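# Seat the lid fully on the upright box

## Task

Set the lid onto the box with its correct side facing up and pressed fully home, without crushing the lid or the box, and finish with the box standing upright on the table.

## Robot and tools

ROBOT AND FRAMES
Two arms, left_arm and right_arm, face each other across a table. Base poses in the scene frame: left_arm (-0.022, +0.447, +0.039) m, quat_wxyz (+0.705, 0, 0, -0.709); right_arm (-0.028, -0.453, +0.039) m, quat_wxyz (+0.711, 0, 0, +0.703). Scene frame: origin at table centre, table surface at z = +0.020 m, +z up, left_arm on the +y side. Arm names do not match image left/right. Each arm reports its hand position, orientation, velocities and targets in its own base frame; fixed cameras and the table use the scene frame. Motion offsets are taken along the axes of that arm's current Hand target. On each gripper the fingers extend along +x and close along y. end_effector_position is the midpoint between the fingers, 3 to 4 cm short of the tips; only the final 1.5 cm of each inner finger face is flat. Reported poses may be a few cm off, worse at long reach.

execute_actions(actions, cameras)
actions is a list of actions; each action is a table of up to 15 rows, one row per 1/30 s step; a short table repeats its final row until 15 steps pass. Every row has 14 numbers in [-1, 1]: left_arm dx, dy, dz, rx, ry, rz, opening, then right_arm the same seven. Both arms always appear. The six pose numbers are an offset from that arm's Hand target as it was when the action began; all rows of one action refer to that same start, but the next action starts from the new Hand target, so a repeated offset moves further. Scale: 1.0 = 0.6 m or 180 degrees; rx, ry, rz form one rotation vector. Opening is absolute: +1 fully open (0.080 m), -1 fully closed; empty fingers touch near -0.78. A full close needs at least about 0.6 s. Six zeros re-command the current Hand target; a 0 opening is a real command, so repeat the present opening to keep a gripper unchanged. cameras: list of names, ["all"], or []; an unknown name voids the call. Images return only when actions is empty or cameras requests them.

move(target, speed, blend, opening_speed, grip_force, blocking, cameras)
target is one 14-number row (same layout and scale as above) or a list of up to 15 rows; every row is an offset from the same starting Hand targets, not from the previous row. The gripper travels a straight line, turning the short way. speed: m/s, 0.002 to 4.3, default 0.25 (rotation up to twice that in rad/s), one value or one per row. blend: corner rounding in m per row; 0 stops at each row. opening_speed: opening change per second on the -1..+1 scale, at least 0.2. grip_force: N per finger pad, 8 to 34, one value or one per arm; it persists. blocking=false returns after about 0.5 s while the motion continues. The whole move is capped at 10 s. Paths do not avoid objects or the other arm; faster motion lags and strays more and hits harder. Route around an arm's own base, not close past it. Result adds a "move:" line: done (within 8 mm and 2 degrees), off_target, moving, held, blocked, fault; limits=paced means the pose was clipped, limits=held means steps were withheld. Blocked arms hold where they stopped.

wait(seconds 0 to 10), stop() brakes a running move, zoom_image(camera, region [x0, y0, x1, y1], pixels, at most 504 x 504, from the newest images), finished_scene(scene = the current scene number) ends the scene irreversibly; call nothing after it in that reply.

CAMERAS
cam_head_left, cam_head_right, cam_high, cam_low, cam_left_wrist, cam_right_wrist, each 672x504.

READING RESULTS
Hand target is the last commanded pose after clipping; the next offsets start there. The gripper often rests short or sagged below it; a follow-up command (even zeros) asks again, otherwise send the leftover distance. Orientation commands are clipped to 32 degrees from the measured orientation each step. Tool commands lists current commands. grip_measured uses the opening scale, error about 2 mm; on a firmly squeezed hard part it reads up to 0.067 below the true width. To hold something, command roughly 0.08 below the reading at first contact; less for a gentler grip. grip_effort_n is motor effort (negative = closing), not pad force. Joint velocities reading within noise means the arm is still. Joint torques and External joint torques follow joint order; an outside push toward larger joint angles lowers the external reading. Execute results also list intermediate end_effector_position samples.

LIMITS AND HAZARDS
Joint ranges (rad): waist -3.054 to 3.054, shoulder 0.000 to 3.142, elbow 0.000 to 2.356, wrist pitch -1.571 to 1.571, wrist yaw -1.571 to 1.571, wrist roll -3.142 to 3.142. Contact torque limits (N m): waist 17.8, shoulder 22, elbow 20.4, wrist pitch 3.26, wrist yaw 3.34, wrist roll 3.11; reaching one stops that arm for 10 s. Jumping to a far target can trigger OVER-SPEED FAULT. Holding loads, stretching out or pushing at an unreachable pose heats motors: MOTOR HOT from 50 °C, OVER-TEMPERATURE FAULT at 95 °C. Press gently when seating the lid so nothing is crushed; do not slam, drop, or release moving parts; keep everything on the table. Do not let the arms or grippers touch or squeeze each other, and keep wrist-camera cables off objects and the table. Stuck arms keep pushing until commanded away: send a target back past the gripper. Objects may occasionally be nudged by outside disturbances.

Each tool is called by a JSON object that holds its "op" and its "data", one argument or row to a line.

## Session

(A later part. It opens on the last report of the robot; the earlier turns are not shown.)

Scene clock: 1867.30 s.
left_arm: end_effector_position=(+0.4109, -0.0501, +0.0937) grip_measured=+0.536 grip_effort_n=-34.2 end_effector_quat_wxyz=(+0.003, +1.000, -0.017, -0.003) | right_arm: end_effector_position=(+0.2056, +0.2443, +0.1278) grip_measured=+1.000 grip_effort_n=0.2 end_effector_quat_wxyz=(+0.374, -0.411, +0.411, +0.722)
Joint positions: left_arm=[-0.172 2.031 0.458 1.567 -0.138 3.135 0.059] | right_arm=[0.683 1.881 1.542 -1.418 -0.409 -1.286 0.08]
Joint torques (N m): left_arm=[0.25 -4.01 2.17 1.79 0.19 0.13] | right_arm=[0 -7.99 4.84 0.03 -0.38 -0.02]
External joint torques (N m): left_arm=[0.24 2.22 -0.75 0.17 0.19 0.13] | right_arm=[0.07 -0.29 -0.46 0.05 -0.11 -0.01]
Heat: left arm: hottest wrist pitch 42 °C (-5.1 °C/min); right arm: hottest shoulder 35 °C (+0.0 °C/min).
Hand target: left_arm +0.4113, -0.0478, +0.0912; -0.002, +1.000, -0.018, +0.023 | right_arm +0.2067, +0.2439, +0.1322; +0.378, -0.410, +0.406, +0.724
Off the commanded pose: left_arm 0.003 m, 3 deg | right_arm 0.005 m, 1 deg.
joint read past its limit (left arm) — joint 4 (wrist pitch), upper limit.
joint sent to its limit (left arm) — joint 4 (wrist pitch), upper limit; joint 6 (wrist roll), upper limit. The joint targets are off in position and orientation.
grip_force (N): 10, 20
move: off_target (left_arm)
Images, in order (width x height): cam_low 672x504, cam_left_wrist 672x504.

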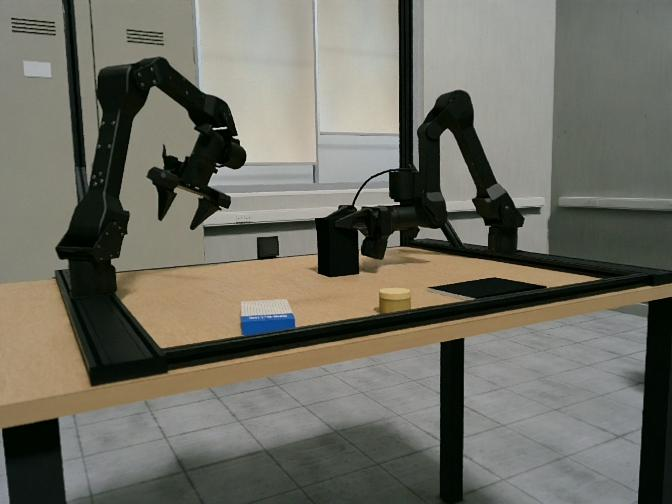

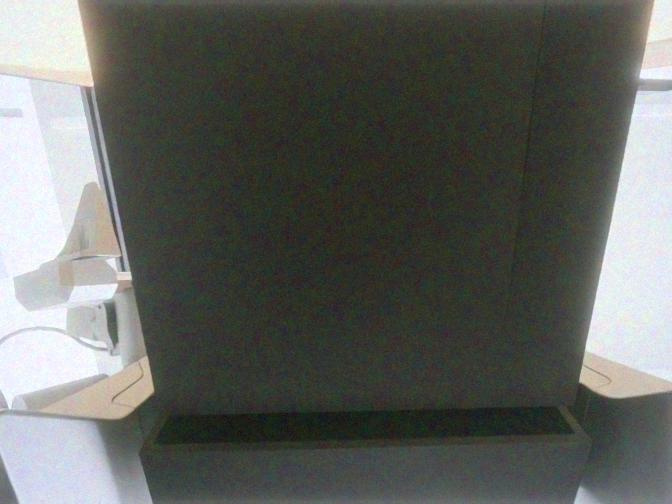

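{"op": "move", "data": {
  "target": [
    [0, 0, -0.003, 0, 0, 0, 0.45, 0, 0, 0, 0, 0, 0, 1],
    [0, 0, -0.003, 0, 0, 0, 0.75, 0, 0, 0, 0, 0, 0, 1]
  ],
  "speed": 0.02,
  "opening_speed": 0.3,
  "cameras": ["cam_left_wrist", "cam_low"]
}}

{"op": "zoom_image", "data": {
  "camera": "cam_low",
  "region": [305, 205, 375, 285]
}}

Scene clock: 1879.20 s.
left_arm: end_effector_position=(+0.4109, -0.0501, +0.0919) grip_measured=+0.747 grip_effort_n=15.1 end_effector_quat_wxyz=(+0.001, +1.000, -0.017, -0.005) | right_arm: end_effector_position=(+0.2056, +0.2443, +0.1278) grip_measured=+1.000 grip_effort_n=0.2 end_effector_quat_wxyz=(+0.374, -0.411, +0.411, +0.722)
Joint positions: left_arm=[-0.172 2.036 0.458 1.567 -0.138 3.138 0.069] | right_arm=[0.683 1.881 1.542 -1.418 -0.409 -1.286 0.08]
Joint torques (N m): left_arm=[0.24 -5.04 2.11 1.79 0.19 0.13] | right_arm=[-0.05 -7.97 4.78 0.06 -0.35 -0.05]
External joint torques (N m): left_arm=[0.2 1.23 -0.82 0.15 0.19 0.13] | right_arm=[-0.03 -0.33 -0.53 0.06 -0.07 -0.04]
Heat: left arm: hottest wrist pitch 41 °C (-2.0 °C/min); right arm: hottest shoulder 35 °C (+0.0 °C/min).
Hand target: left_arm +0.4113, -0.0478, +0.0930; -0.002, +1.000, -0.018, +0.023 | right_arm +0.2067, +0.2439, +0.1322; +0.378, -0.410, +0.406, +0.724
Off the commanded pose: left_arm 0.003 m, 3 deg | right_arm 0.005 m, 1 deg.
joint read past its limit (left arm) — joint 4 (wrist pitch), upper limit.
joint sent to its limit (left arm) — joint 4 (wrist pitch), upper limit; joint 6 (wrist roll), upper limit. The joint targets are off in position and orientation.
grip_force (N): 10, 20
move: off_target (left_arm); target 2's new opening was sent with left_arm's hand 0.002 m and 3 deg from that target
Images, in order (width x height): cam_low 672x504, cam_left_wrist 672x504.

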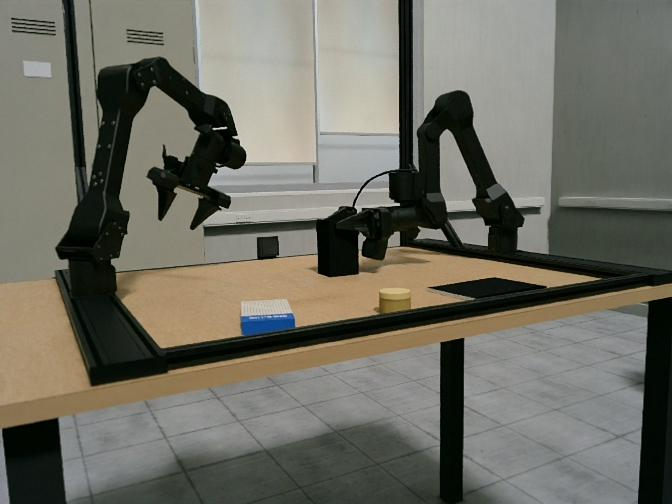

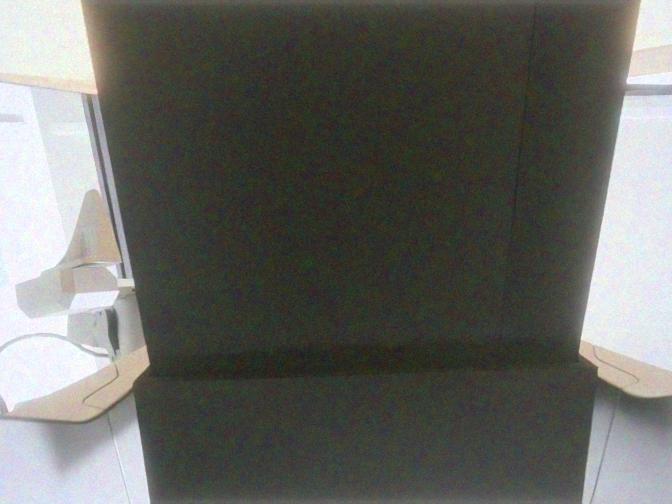

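Scaled by 6.300 from the camera's 672x504 image, which has a finer 960x720 frame.

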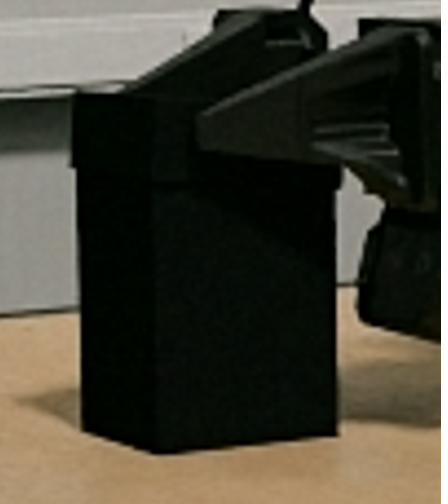

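{"op": "move", "data": {
  "target": [
    [0, 0, 0, 0, 0, 0, 1, 0, 0, 0, 0, 0, 0, 1],
    [0.0035, -0.0004, -0.075, 0, 0, 0, 1, 0, 0, 0, 0, 0, 0, 1],
    [-0.021, 0.0009, -0.0845, 0, -0.078, 0, -0.7, 0, 0, 0, 0, 0, 0, 1]
  ],
  "speed": [0.03, 0.05, 0.08],
  "cameras": ["cam_left_wrist", "cam_low", "cam_head_left"]
}}

{"op": "zoom_image", "data": {
  "camera": "cam_low",
  "region": [290, 180, 400, 290]
}}

Scene clock: 1921.20 s.
left_arm: end_effector_position=(+0.3917, -0.0483, +0.1277) grip_measured=-0.697 grip_effort_n=-13.3 end_effector_quat_wxyz=(-0.012, +0.993, -0.018, -0.119) | right_arm: end_effector_position=(+0.2056, +0.2443, +0.1278) grip_measured=+1.000 grip_effort_n=-0.2 end_effector_quat_wxyz=(+0.374, -0.411, +0.411, +0.722)
Joint positions: left_arm=[-0.175 1.554 0.472 0.842 -0.137 3.129 0.004] | right_arm=[0.683 1.881 1.542 -1.418 -0.409 -1.286 0.08]
Joint torques (N m): left_arm=[-0.23 -6.05 6.71 1.42 -0.09 -0.1] | right_arm=[-0.07 -7.92 4.83 0.02 -0.4 -0.07]
External joint torques (N m): left_arm=[-0.24 -0.98 1.51 -0.22 -0.07 -0.1] | right_arm=[-0.04 -0.27 -0.51 0 -0.12 -0.06]
Heat: left arm: hottest wrist pitch 39 °C (-3.0 °C/min); right arm: hottest shoulder 35 °C (+0.0 °C/min).
Hand target: left_arm +0.3963, -0.0481, +0.1430; -0.005, +0.995, -0.017, -0.099 | right_arm +0.2067, +0.2439, +0.1322; +0.378, -0.410, +0.406, +0.724
Off the commanded pose: left_arm 0.016 m, 2 deg | right_arm 0.005 m, 1 deg.
grip_force (N): 10, 20
move: off_target (left_arm); target 3's new opening was sent with left_arm's hand 0.016 m and 2 deg from that target
Images, in order (width x height): cam_head_left 672x504, cam_low 672x504, cam_left_wrist 672x504.

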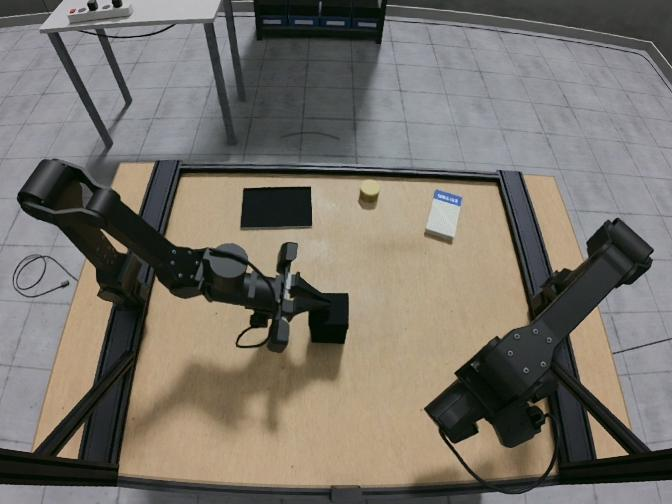

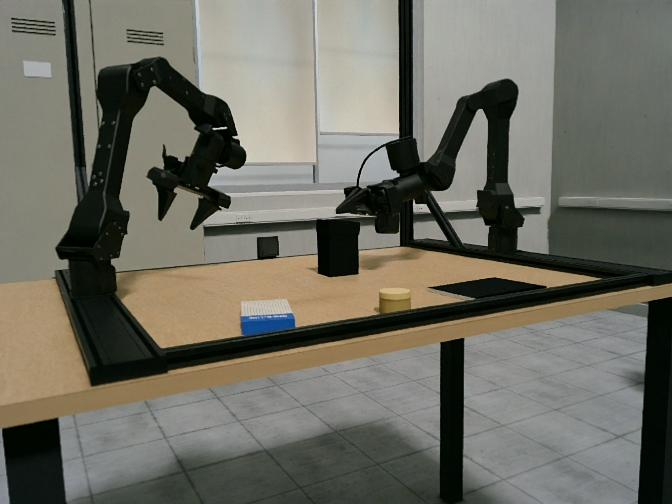

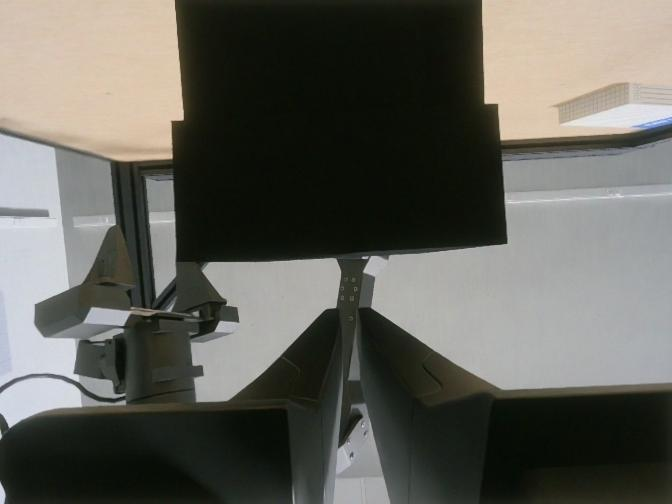

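Scaled by 4.582 from the camera's 672x504 image, which has a finer 960x720 frame.

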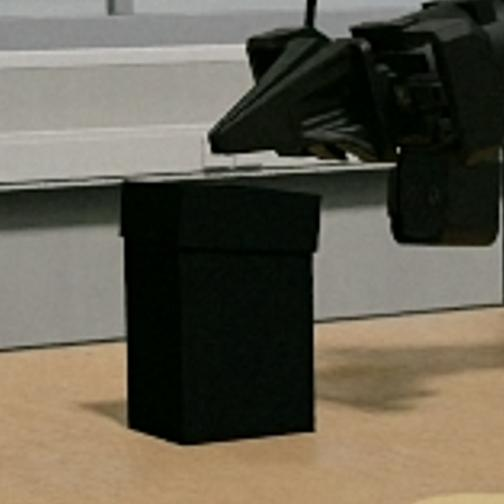

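{"op": "move", "data": {
  "target": [
    [0.022, -0.0005, 0.005, 0, 0, 0, -0.7, 0, 0, 0, 0, 0, 0, 1],
    [0.0287, -0.0005, 0.035, 0, 0, 0, -0.7, 0, 0, 0, 0, 0, 0, 1]
  ],
  "speed": 0.04,
  "cameras": ["cam_low"]
}}

{"op": "zoom_image", "data": {
  "camera": "cam_low",
  "region": [290, 180, 400, 290]
}}

Scene clock: 1947.00 s.
left_arm: end_effector_position=(+0.4085, -0.0504, +0.1164) grip_measured=-0.697 grip_effort_n=-13.3 end_effector_quat_wxyz=(-0.010, +0.994, -0.018, -0.106) | right_arm: end_effector_position=(+0.2056, +0.2443, +0.1278) grip_measured=+1.000 grip_effort_n=-0.2 end_effector_quat_wxyz=(+0.374, -0.411, +0.411, +0.722)
Joint positions: left_arm=[-0.172 1.684 0.507 0.963 -0.134 3.129 0.004] | right_arm=[0.683 1.881 1.542 -1.418 -0.409 -1.286 0.08]
Joint torques (N m): left_arm=[0.24 -4.44 3.49 2.64 0.16 -0.05] | right_arm=[0.02 -7.9 4.85 0.03 -0.37 -0.05]
External joint torques (N m): left_arm=[0.26 1.2 -1.31 1 0.17 -0.04] | right_arm=[0.09 -0.31 -0.42 0.03 -0.1 -0.04]
Heat: left arm: hottest wrist pitch 37 °C (-3.0 °C/min); right arm: hottest shoulder 35 °C (+0.0 °C/min).
Hand target: left_arm +0.4090, -0.0481, +0.1191; -0.005, +0.995, -0.017, -0.099 | right_arm +0.2067, +0.2439, +0.1322; +0.378, -0.410, +0.406, +0.724
Off the commanded pose: left_arm 0.004 m, 1 deg | right_arm 0.005 m, 1 deg.
grip_force (N): 10, 20
move: done
Images, in order (width x height): cam_low 672x504.

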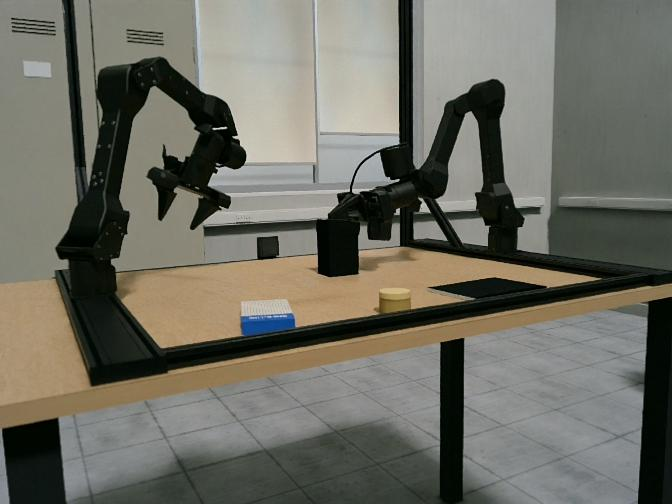

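Scaled by 4.582 from the camera's 672x504 image, which has a finer 960x720 frame.

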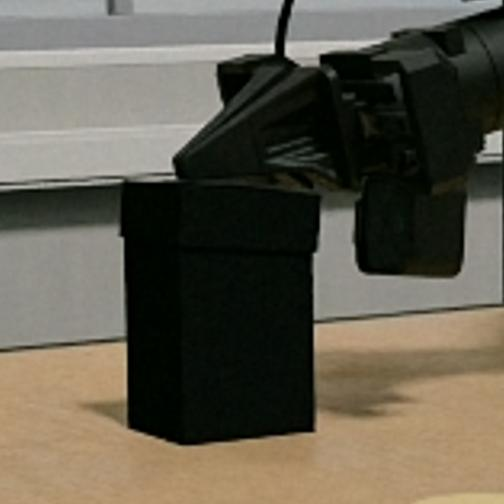

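{"op": "move", "data": {
  "target": [0.0026, 0, 0.0135, 0, 0, 0, -0.7, 0, 0, 0, 0, 0, 0, 1],
  "speed": 0.03,
  "cameras": ["cam_low"]
}}

{"op": "zoom_image", "data": {
  "camera": "cam_low",
  "region": [290, 180, 400, 290]
}}

Scene clock: 1954.77 s.
left_arm: end_effector_position=(+0.4097, -0.0509, +0.1115) grip_measured=-0.697 grip_effort_n=-13.3 end_effector_quat_wxyz=(-0.009, +0.995, -0.019, -0.101) | right_arm: end_effector_position=(+0.2056, +0.2443, +0.1278) grip_measured=+1.000 grip_effort_n=-0.2 end_effector_quat_wxyz=(+0.374, -0.411, +0.411, +0.722)
Joint positions: left_arm=[-0.172 1.72 0.501 1.015 -0.132 3.129 0.004] | right_arm=[0.683 1.881 1.542 -1.418 -0.409 -1.286 0.08]
Joint torques (N m): left_arm=[0.25 -4.22 2.97 2.37 0.16 -0.04] | right_arm=[-0.06 -7.93 4.83 0.03 -0.38 -0.06]
External joint torques (N m): left_arm=[0.23 1.53 -1.68 0.72 0.18 -0.04] | right_arm=[-0.04 -0.32 -0.46 0.03 -0.11 -0.04]
Heat: left arm: hottest wrist pitch 39 °C (-1.0 °C/min); right arm: hottest shoulder 35 °C (+0.0 °C/min).
Hand target: left_arm +0.4090, -0.0481, +0.1108; -0.005, +0.995, -0.017, -0.099 | right_arm +0.2067, +0.2439, +0.1322; +0.378, -0.410, +0.406, +0.724
Off the commanded pose: left_arm 0.003 m, 1 deg | right_arm 0.005 m, 1 deg.
grip_force (N): 10, 20
move: done
Images, in order (width x height): cam_low 672x504.

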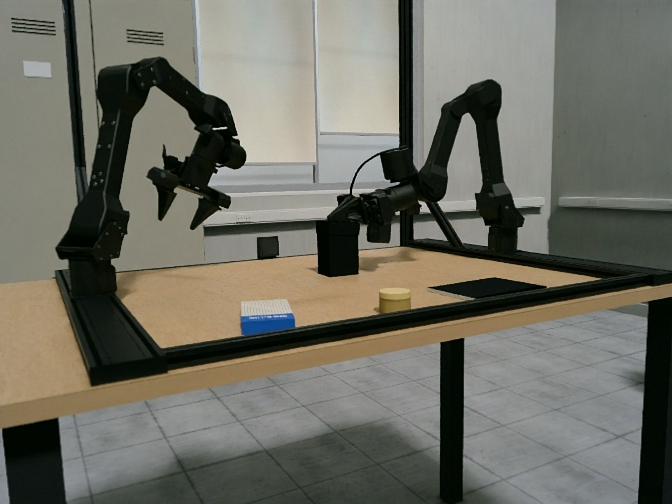

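Scaled by 4.582 from the camera's 672x504 image, which has a finer 960x720 frame.

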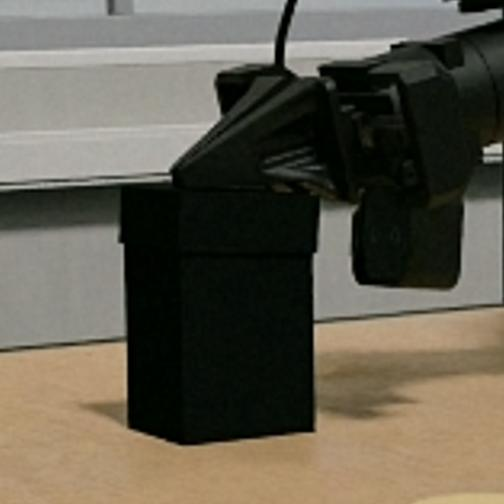

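{"op": "move", "data": {
  "target": [0.0026, 0, 0.0135, 0, 0, 0, -0.7, 0, 0, 0, 0, 0, 0, 1],
  "speed": 0.03,
  "cameras": ["cam_low"]
}}

{"op": "zoom_image", "data": {
  "camera": "cam_low",
  "region": [290, 180, 400, 290]
}}

Scene clock: 1967.00 s.
left_arm: end_effector_position=(+0.4102, -0.0507, +0.1060) grip_measured=-0.697 grip_effort_n=-13.3 end_effector_quat_wxyz=(-0.008, +0.995, -0.018, -0.096) | right_arm: end_effector_position=(+0.2056, +0.2443, +0.1278) grip_measured=+1.000 grip_effort_n=0.2 end_effector_quat_wxyz=(+0.374, -0.411, +0.411, +0.722)
Joint positions: left_arm=[-0.172 1.755 0.493 1.067 -0.134 3.129 0.004] | right_arm=[0.683 1.881 1.542 -1.418 -0.409 -1.286 0.08]
Joint torques (N m): left_arm=[0.25 -3.91 2.57 2.07 0.16 -0.05] | right_arm=[-0.06 -7.9 4.88 0.02 -0.37 -0.06]
External joint torques (N m): left_arm=[0.24 1.99 -1.97 0.39 0.18 -0.05] | right_arm=[-0.09 -0.3 -0.39 0.03 -0.08 -0.04]
Heat: left arm: hottest wrist pitch 38 °C (-2.0 °C/min); right arm: hottest shoulder 35 °C (+0.0 °C/min).
Hand target: left_arm +0.4089, -0.0480, +0.1026; -0.005, +0.995, -0.017, -0.099 | right_arm +0.2067, +0.2439, +0.1322; +0.378, -0.410, +0.406, +0.724
Off the commanded pose: left_arm 0.005 m, 1 deg | right_arm 0.005 m, 1 deg.
grip_force (N): 10, 20
move: done
Images, in order (width x height): cam_low 672x504.

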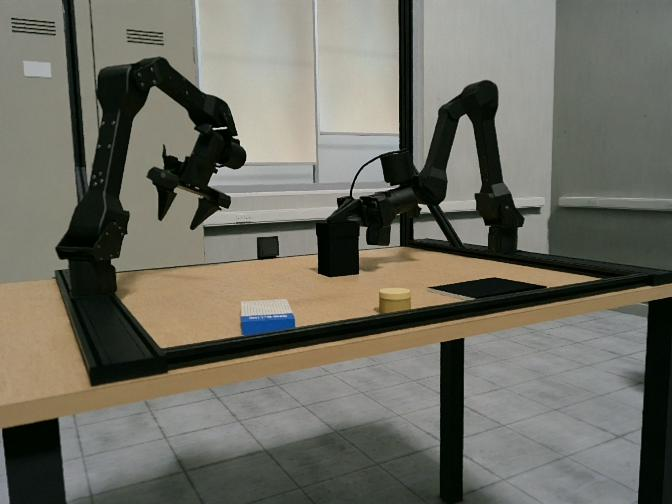

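Scaled by 4.582 from the camera's 672x504 image, which has a finer 960x720 frame.

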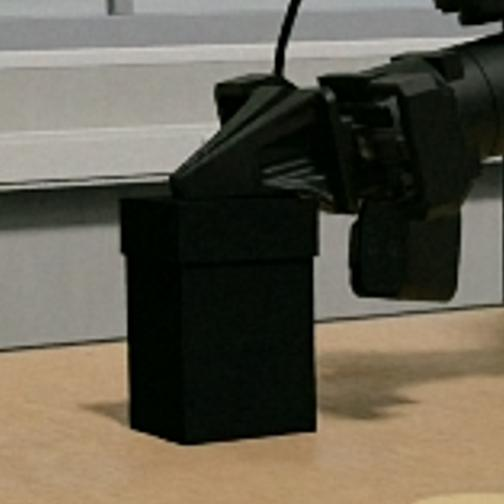

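{"op": "move", "data": {
  "target": [0.0042, 0, 0.023, 0, 0, 0, -0.7, 0, 0, 0, 0, 0, 0, 1],
  "speed": 0.03,
  "cameras": ["cam_low"]
}}

{"op": "zoom_image", "data": {
  "camera": "cam_low",
  "region": [290, 180, 400, 290]
}}

Scene clock: 1980.77 s.
left_arm: end_effector_position=(+0.4101, -0.0507, +0.0918) grip_measured=-0.697 grip_effort_n=-13.3 end_effector_quat_wxyz=(-0.008, +0.995, -0.018, -0.096) | right_arm: end_effector_position=(+0.2056, +0.2443, +0.1278) grip_measured=+1.000 grip_effort_n=0.7 end_effector_quat_wxyz=(+0.374, -0.411, +0.411, +0.722)
Joint positions: left_arm=[-0.172 1.825 0.481 1.15 -0.134 3.129 0.004] | right_arm=[0.683 1.881 1.542 -1.418 -0.409 -1.286 0.08]
Joint torques (N m): left_arm=[0.27 -3.94 2.25 2.02 0.17 -0.05] | right_arm=[0.04 -7.86 4.88 0.01 -0.39 -0.04]
External joint torques (N m): left_arm=[0.25 2.04 -1.81 0.37 0.18 -0.05] | right_arm=[0.05 -0.22 -0.44 0 -0.11 -0.03]
Heat: left arm: hottest wrist pitch 39 °C (+0.0 °C/min); right arm: hottest shoulder 35 °C (+0.0 °C/min).
Hand target: left_arm +0.4087, -0.0479, +0.0885; -0.005, +0.995, -0.017, -0.099 | right_arm +0.2067, +0.2439, +0.1322; +0.378, -0.410, +0.406, +0.724
Off the commanded pose: left_arm 0.005 m, 1 deg | right_arm 0.005 m, 1 deg.
grip_force (N): 10, 20
move: done
Images, in order (width x height): cam_low 672x504.

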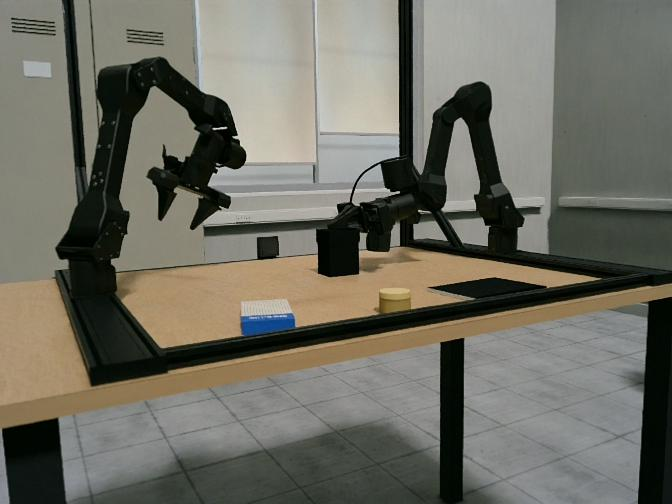

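Scaled by 4.582 from the camera's 672x504 image, which has a finer 960x720 frame.

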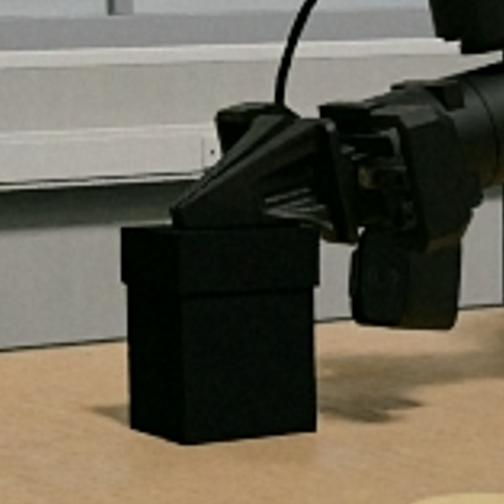

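{"op": "move", "data": {
  "target": [0.0015, 0, 0.008, 0, 0, 0, -0.7, 0, 0, 0, 0, 0, 0, 1],
  "speed": 0.03,
  "cameras": ["cam_low"]
}}

{"op": "zoom_image", "data": {
  "camera": "cam_low",
  "region": [290, 180, 400, 290]
}}

Scene clock: 1991.23 s.
left_arm: end_effector_position=(+0.4105, -0.0503, +0.0911) grip_measured=-0.697 grip_effort_n=-13.3 end_effector_quat_wxyz=(-0.005, +0.996, -0.017, -0.089) | right_arm: end_effector_position=(+0.2056, +0.2443, +0.1278) grip_measured=+1.000 grip_effort_n=0.2 end_effector_quat_wxyz=(+0.374, -0.411, +0.411, +0.722)
Joint positions: left_arm=[-0.172 1.844 0.478 1.185 -0.137 3.124 0.004] | right_arm=[0.683 1.881 1.542 -1.418 -0.409 -1.286 0.08]
Joint torques (N m): left_arm=[0.25 -3.29 2.04 1.62 0.17 -0.05] | right_arm=[-0.11 -7.91 4.8 0 -0.36 -0.05]
External joint torques (N m): left_arm=[0.24 2.66 -1.85 -0.01 0.19 -0.05] | right_arm=[-0.09 -0.26 -0.51 0 -0.08 -0.03]
Heat: left arm: hottest wrist pitch 38 °C (+1.0 °C/min); right arm: hottest shoulder 35 °C (+0.0 °C/min).
Hand target: left_arm +0.4086, -0.0479, +0.0837; -0.005, +0.995, -0.017, -0.099 | right_arm +0.2067, +0.2439, +0.1322; +0.378, -0.410, +0.406, +0.724
Off the commanded pose: left_arm 0.008 m, 1 deg | right_arm 0.005 m, 1 deg.
grip_force (N): 10, 20
move: done
Images, in order (width x height): cam_low 672x504.

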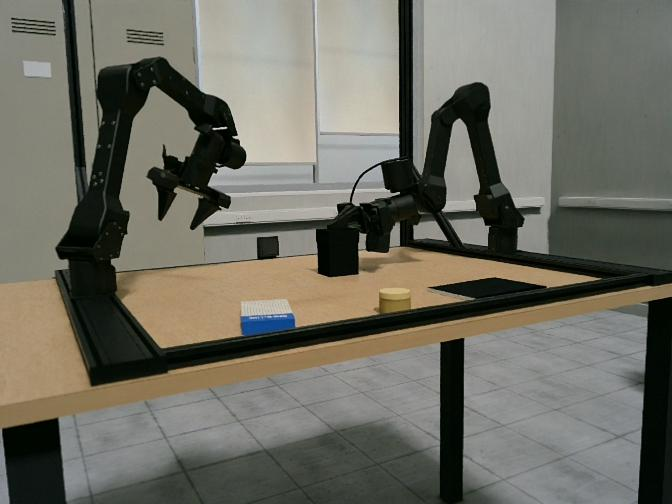

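Scaled by 4.582 from the camera's 672x504 image, which has a finer 960x720 frame.

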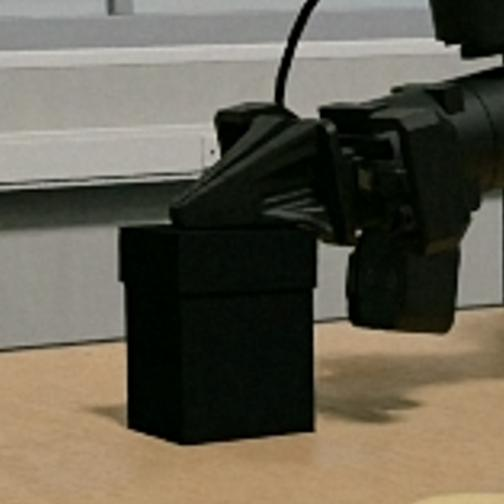

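{"op": "move", "data": {
  "target": [
    [0, 0, -0.05, 0, 0, 0, -0.7, 0, 0, 0, 0, 0, 0, 1],
    [-0.15, 0, -0.12, 0, 0, 0, -0.7, 0, 0, 0, 0, 0, 0, 1]
  ],
  "speed": 0.1,
  "blend": [0.01, 0],
  "cameras": ["cam_low"]
}}

{"op": "zoom_image", "data": {
  "camera": "cam_low",
  "region": [290, 180, 400, 290]
}}

Scene clock: 1999.80 s.
left_arm: end_effector_position=(+0.3365, -0.0487, +0.1694) grip_measured=-0.697 grip_effort_n=-12.8 end_effector_quat_wxyz=(-0.009, +0.994, -0.024, -0.104) | right_arm: end_effector_position=(+0.2056, +0.2443, +0.1278) grip_measured=+1.000 grip_effort_n=0.2 end_effector_quat_wxyz=(+0.374, -0.411, +0.411, +0.722)
Joint positions: left_arm=[-0.218 1.146 0.367 0.567 -0.167 3.119 0.004] | right_arm=[0.683 1.881 1.542 -1.418 -0.409 -1.286 0.08]
Joint torques (N m): left_arm=[-0.16 -3.85 4.46 1.42 -0.14 -0.1] | right_arm=[-0.01 -7.96 4.85 0.02 -0.36 -0.07]
External joint torques (N m): left_arm=[-0.17 -0.82 -1.64 -0.19 -0.12 -0.1] | right_arm=[0 -0.32 -0.48 0.01 -0.07 -0.06]
Heat: left arm: hottest wrist pitch 38 °C (+1.0 °C/min); right arm: hottest shoulder 35 °C (+0.0 °C/min).
Hand target: left_arm +0.3346, -0.0458, +0.1720; -0.005, +0.995, -0.017, -0.099 | right_arm +0.2067, +0.2439, +0.1322; +0.378, -0.410, +0.406, +0.724
Off the commanded pose: left_arm 0.004 m, 1 deg | right_arm 0.005 m, 1 deg.
grip_force (N): 10, 20
move: done
Images, in order (width x height): cam_low 672x504.

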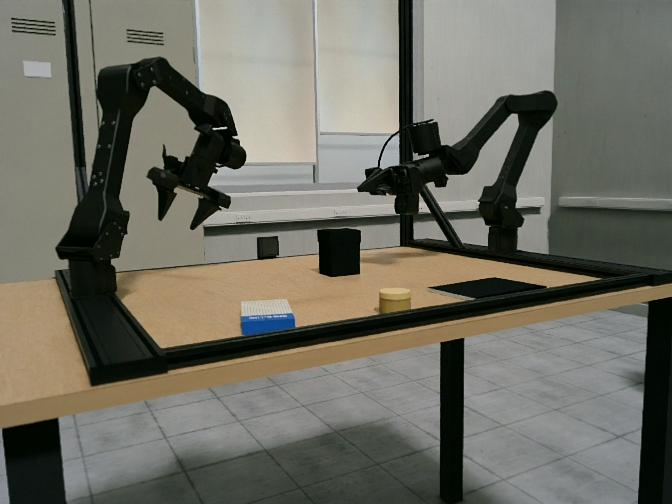

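Scaled by 4.582 from the camera's 672x504 image, which has a finer 960x720 frame.

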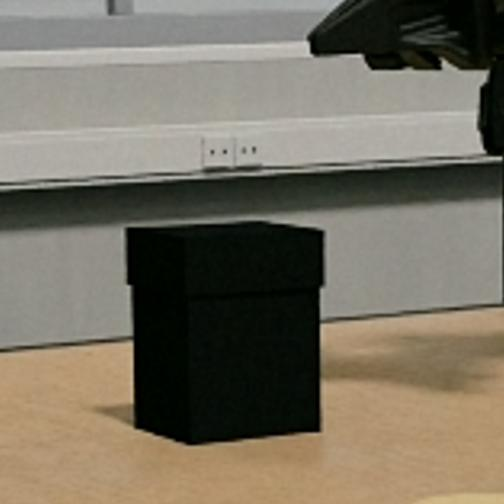

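{"op": "finished_scene", "data": {
  "scene": 1
}}

The scene is finished: the task was done.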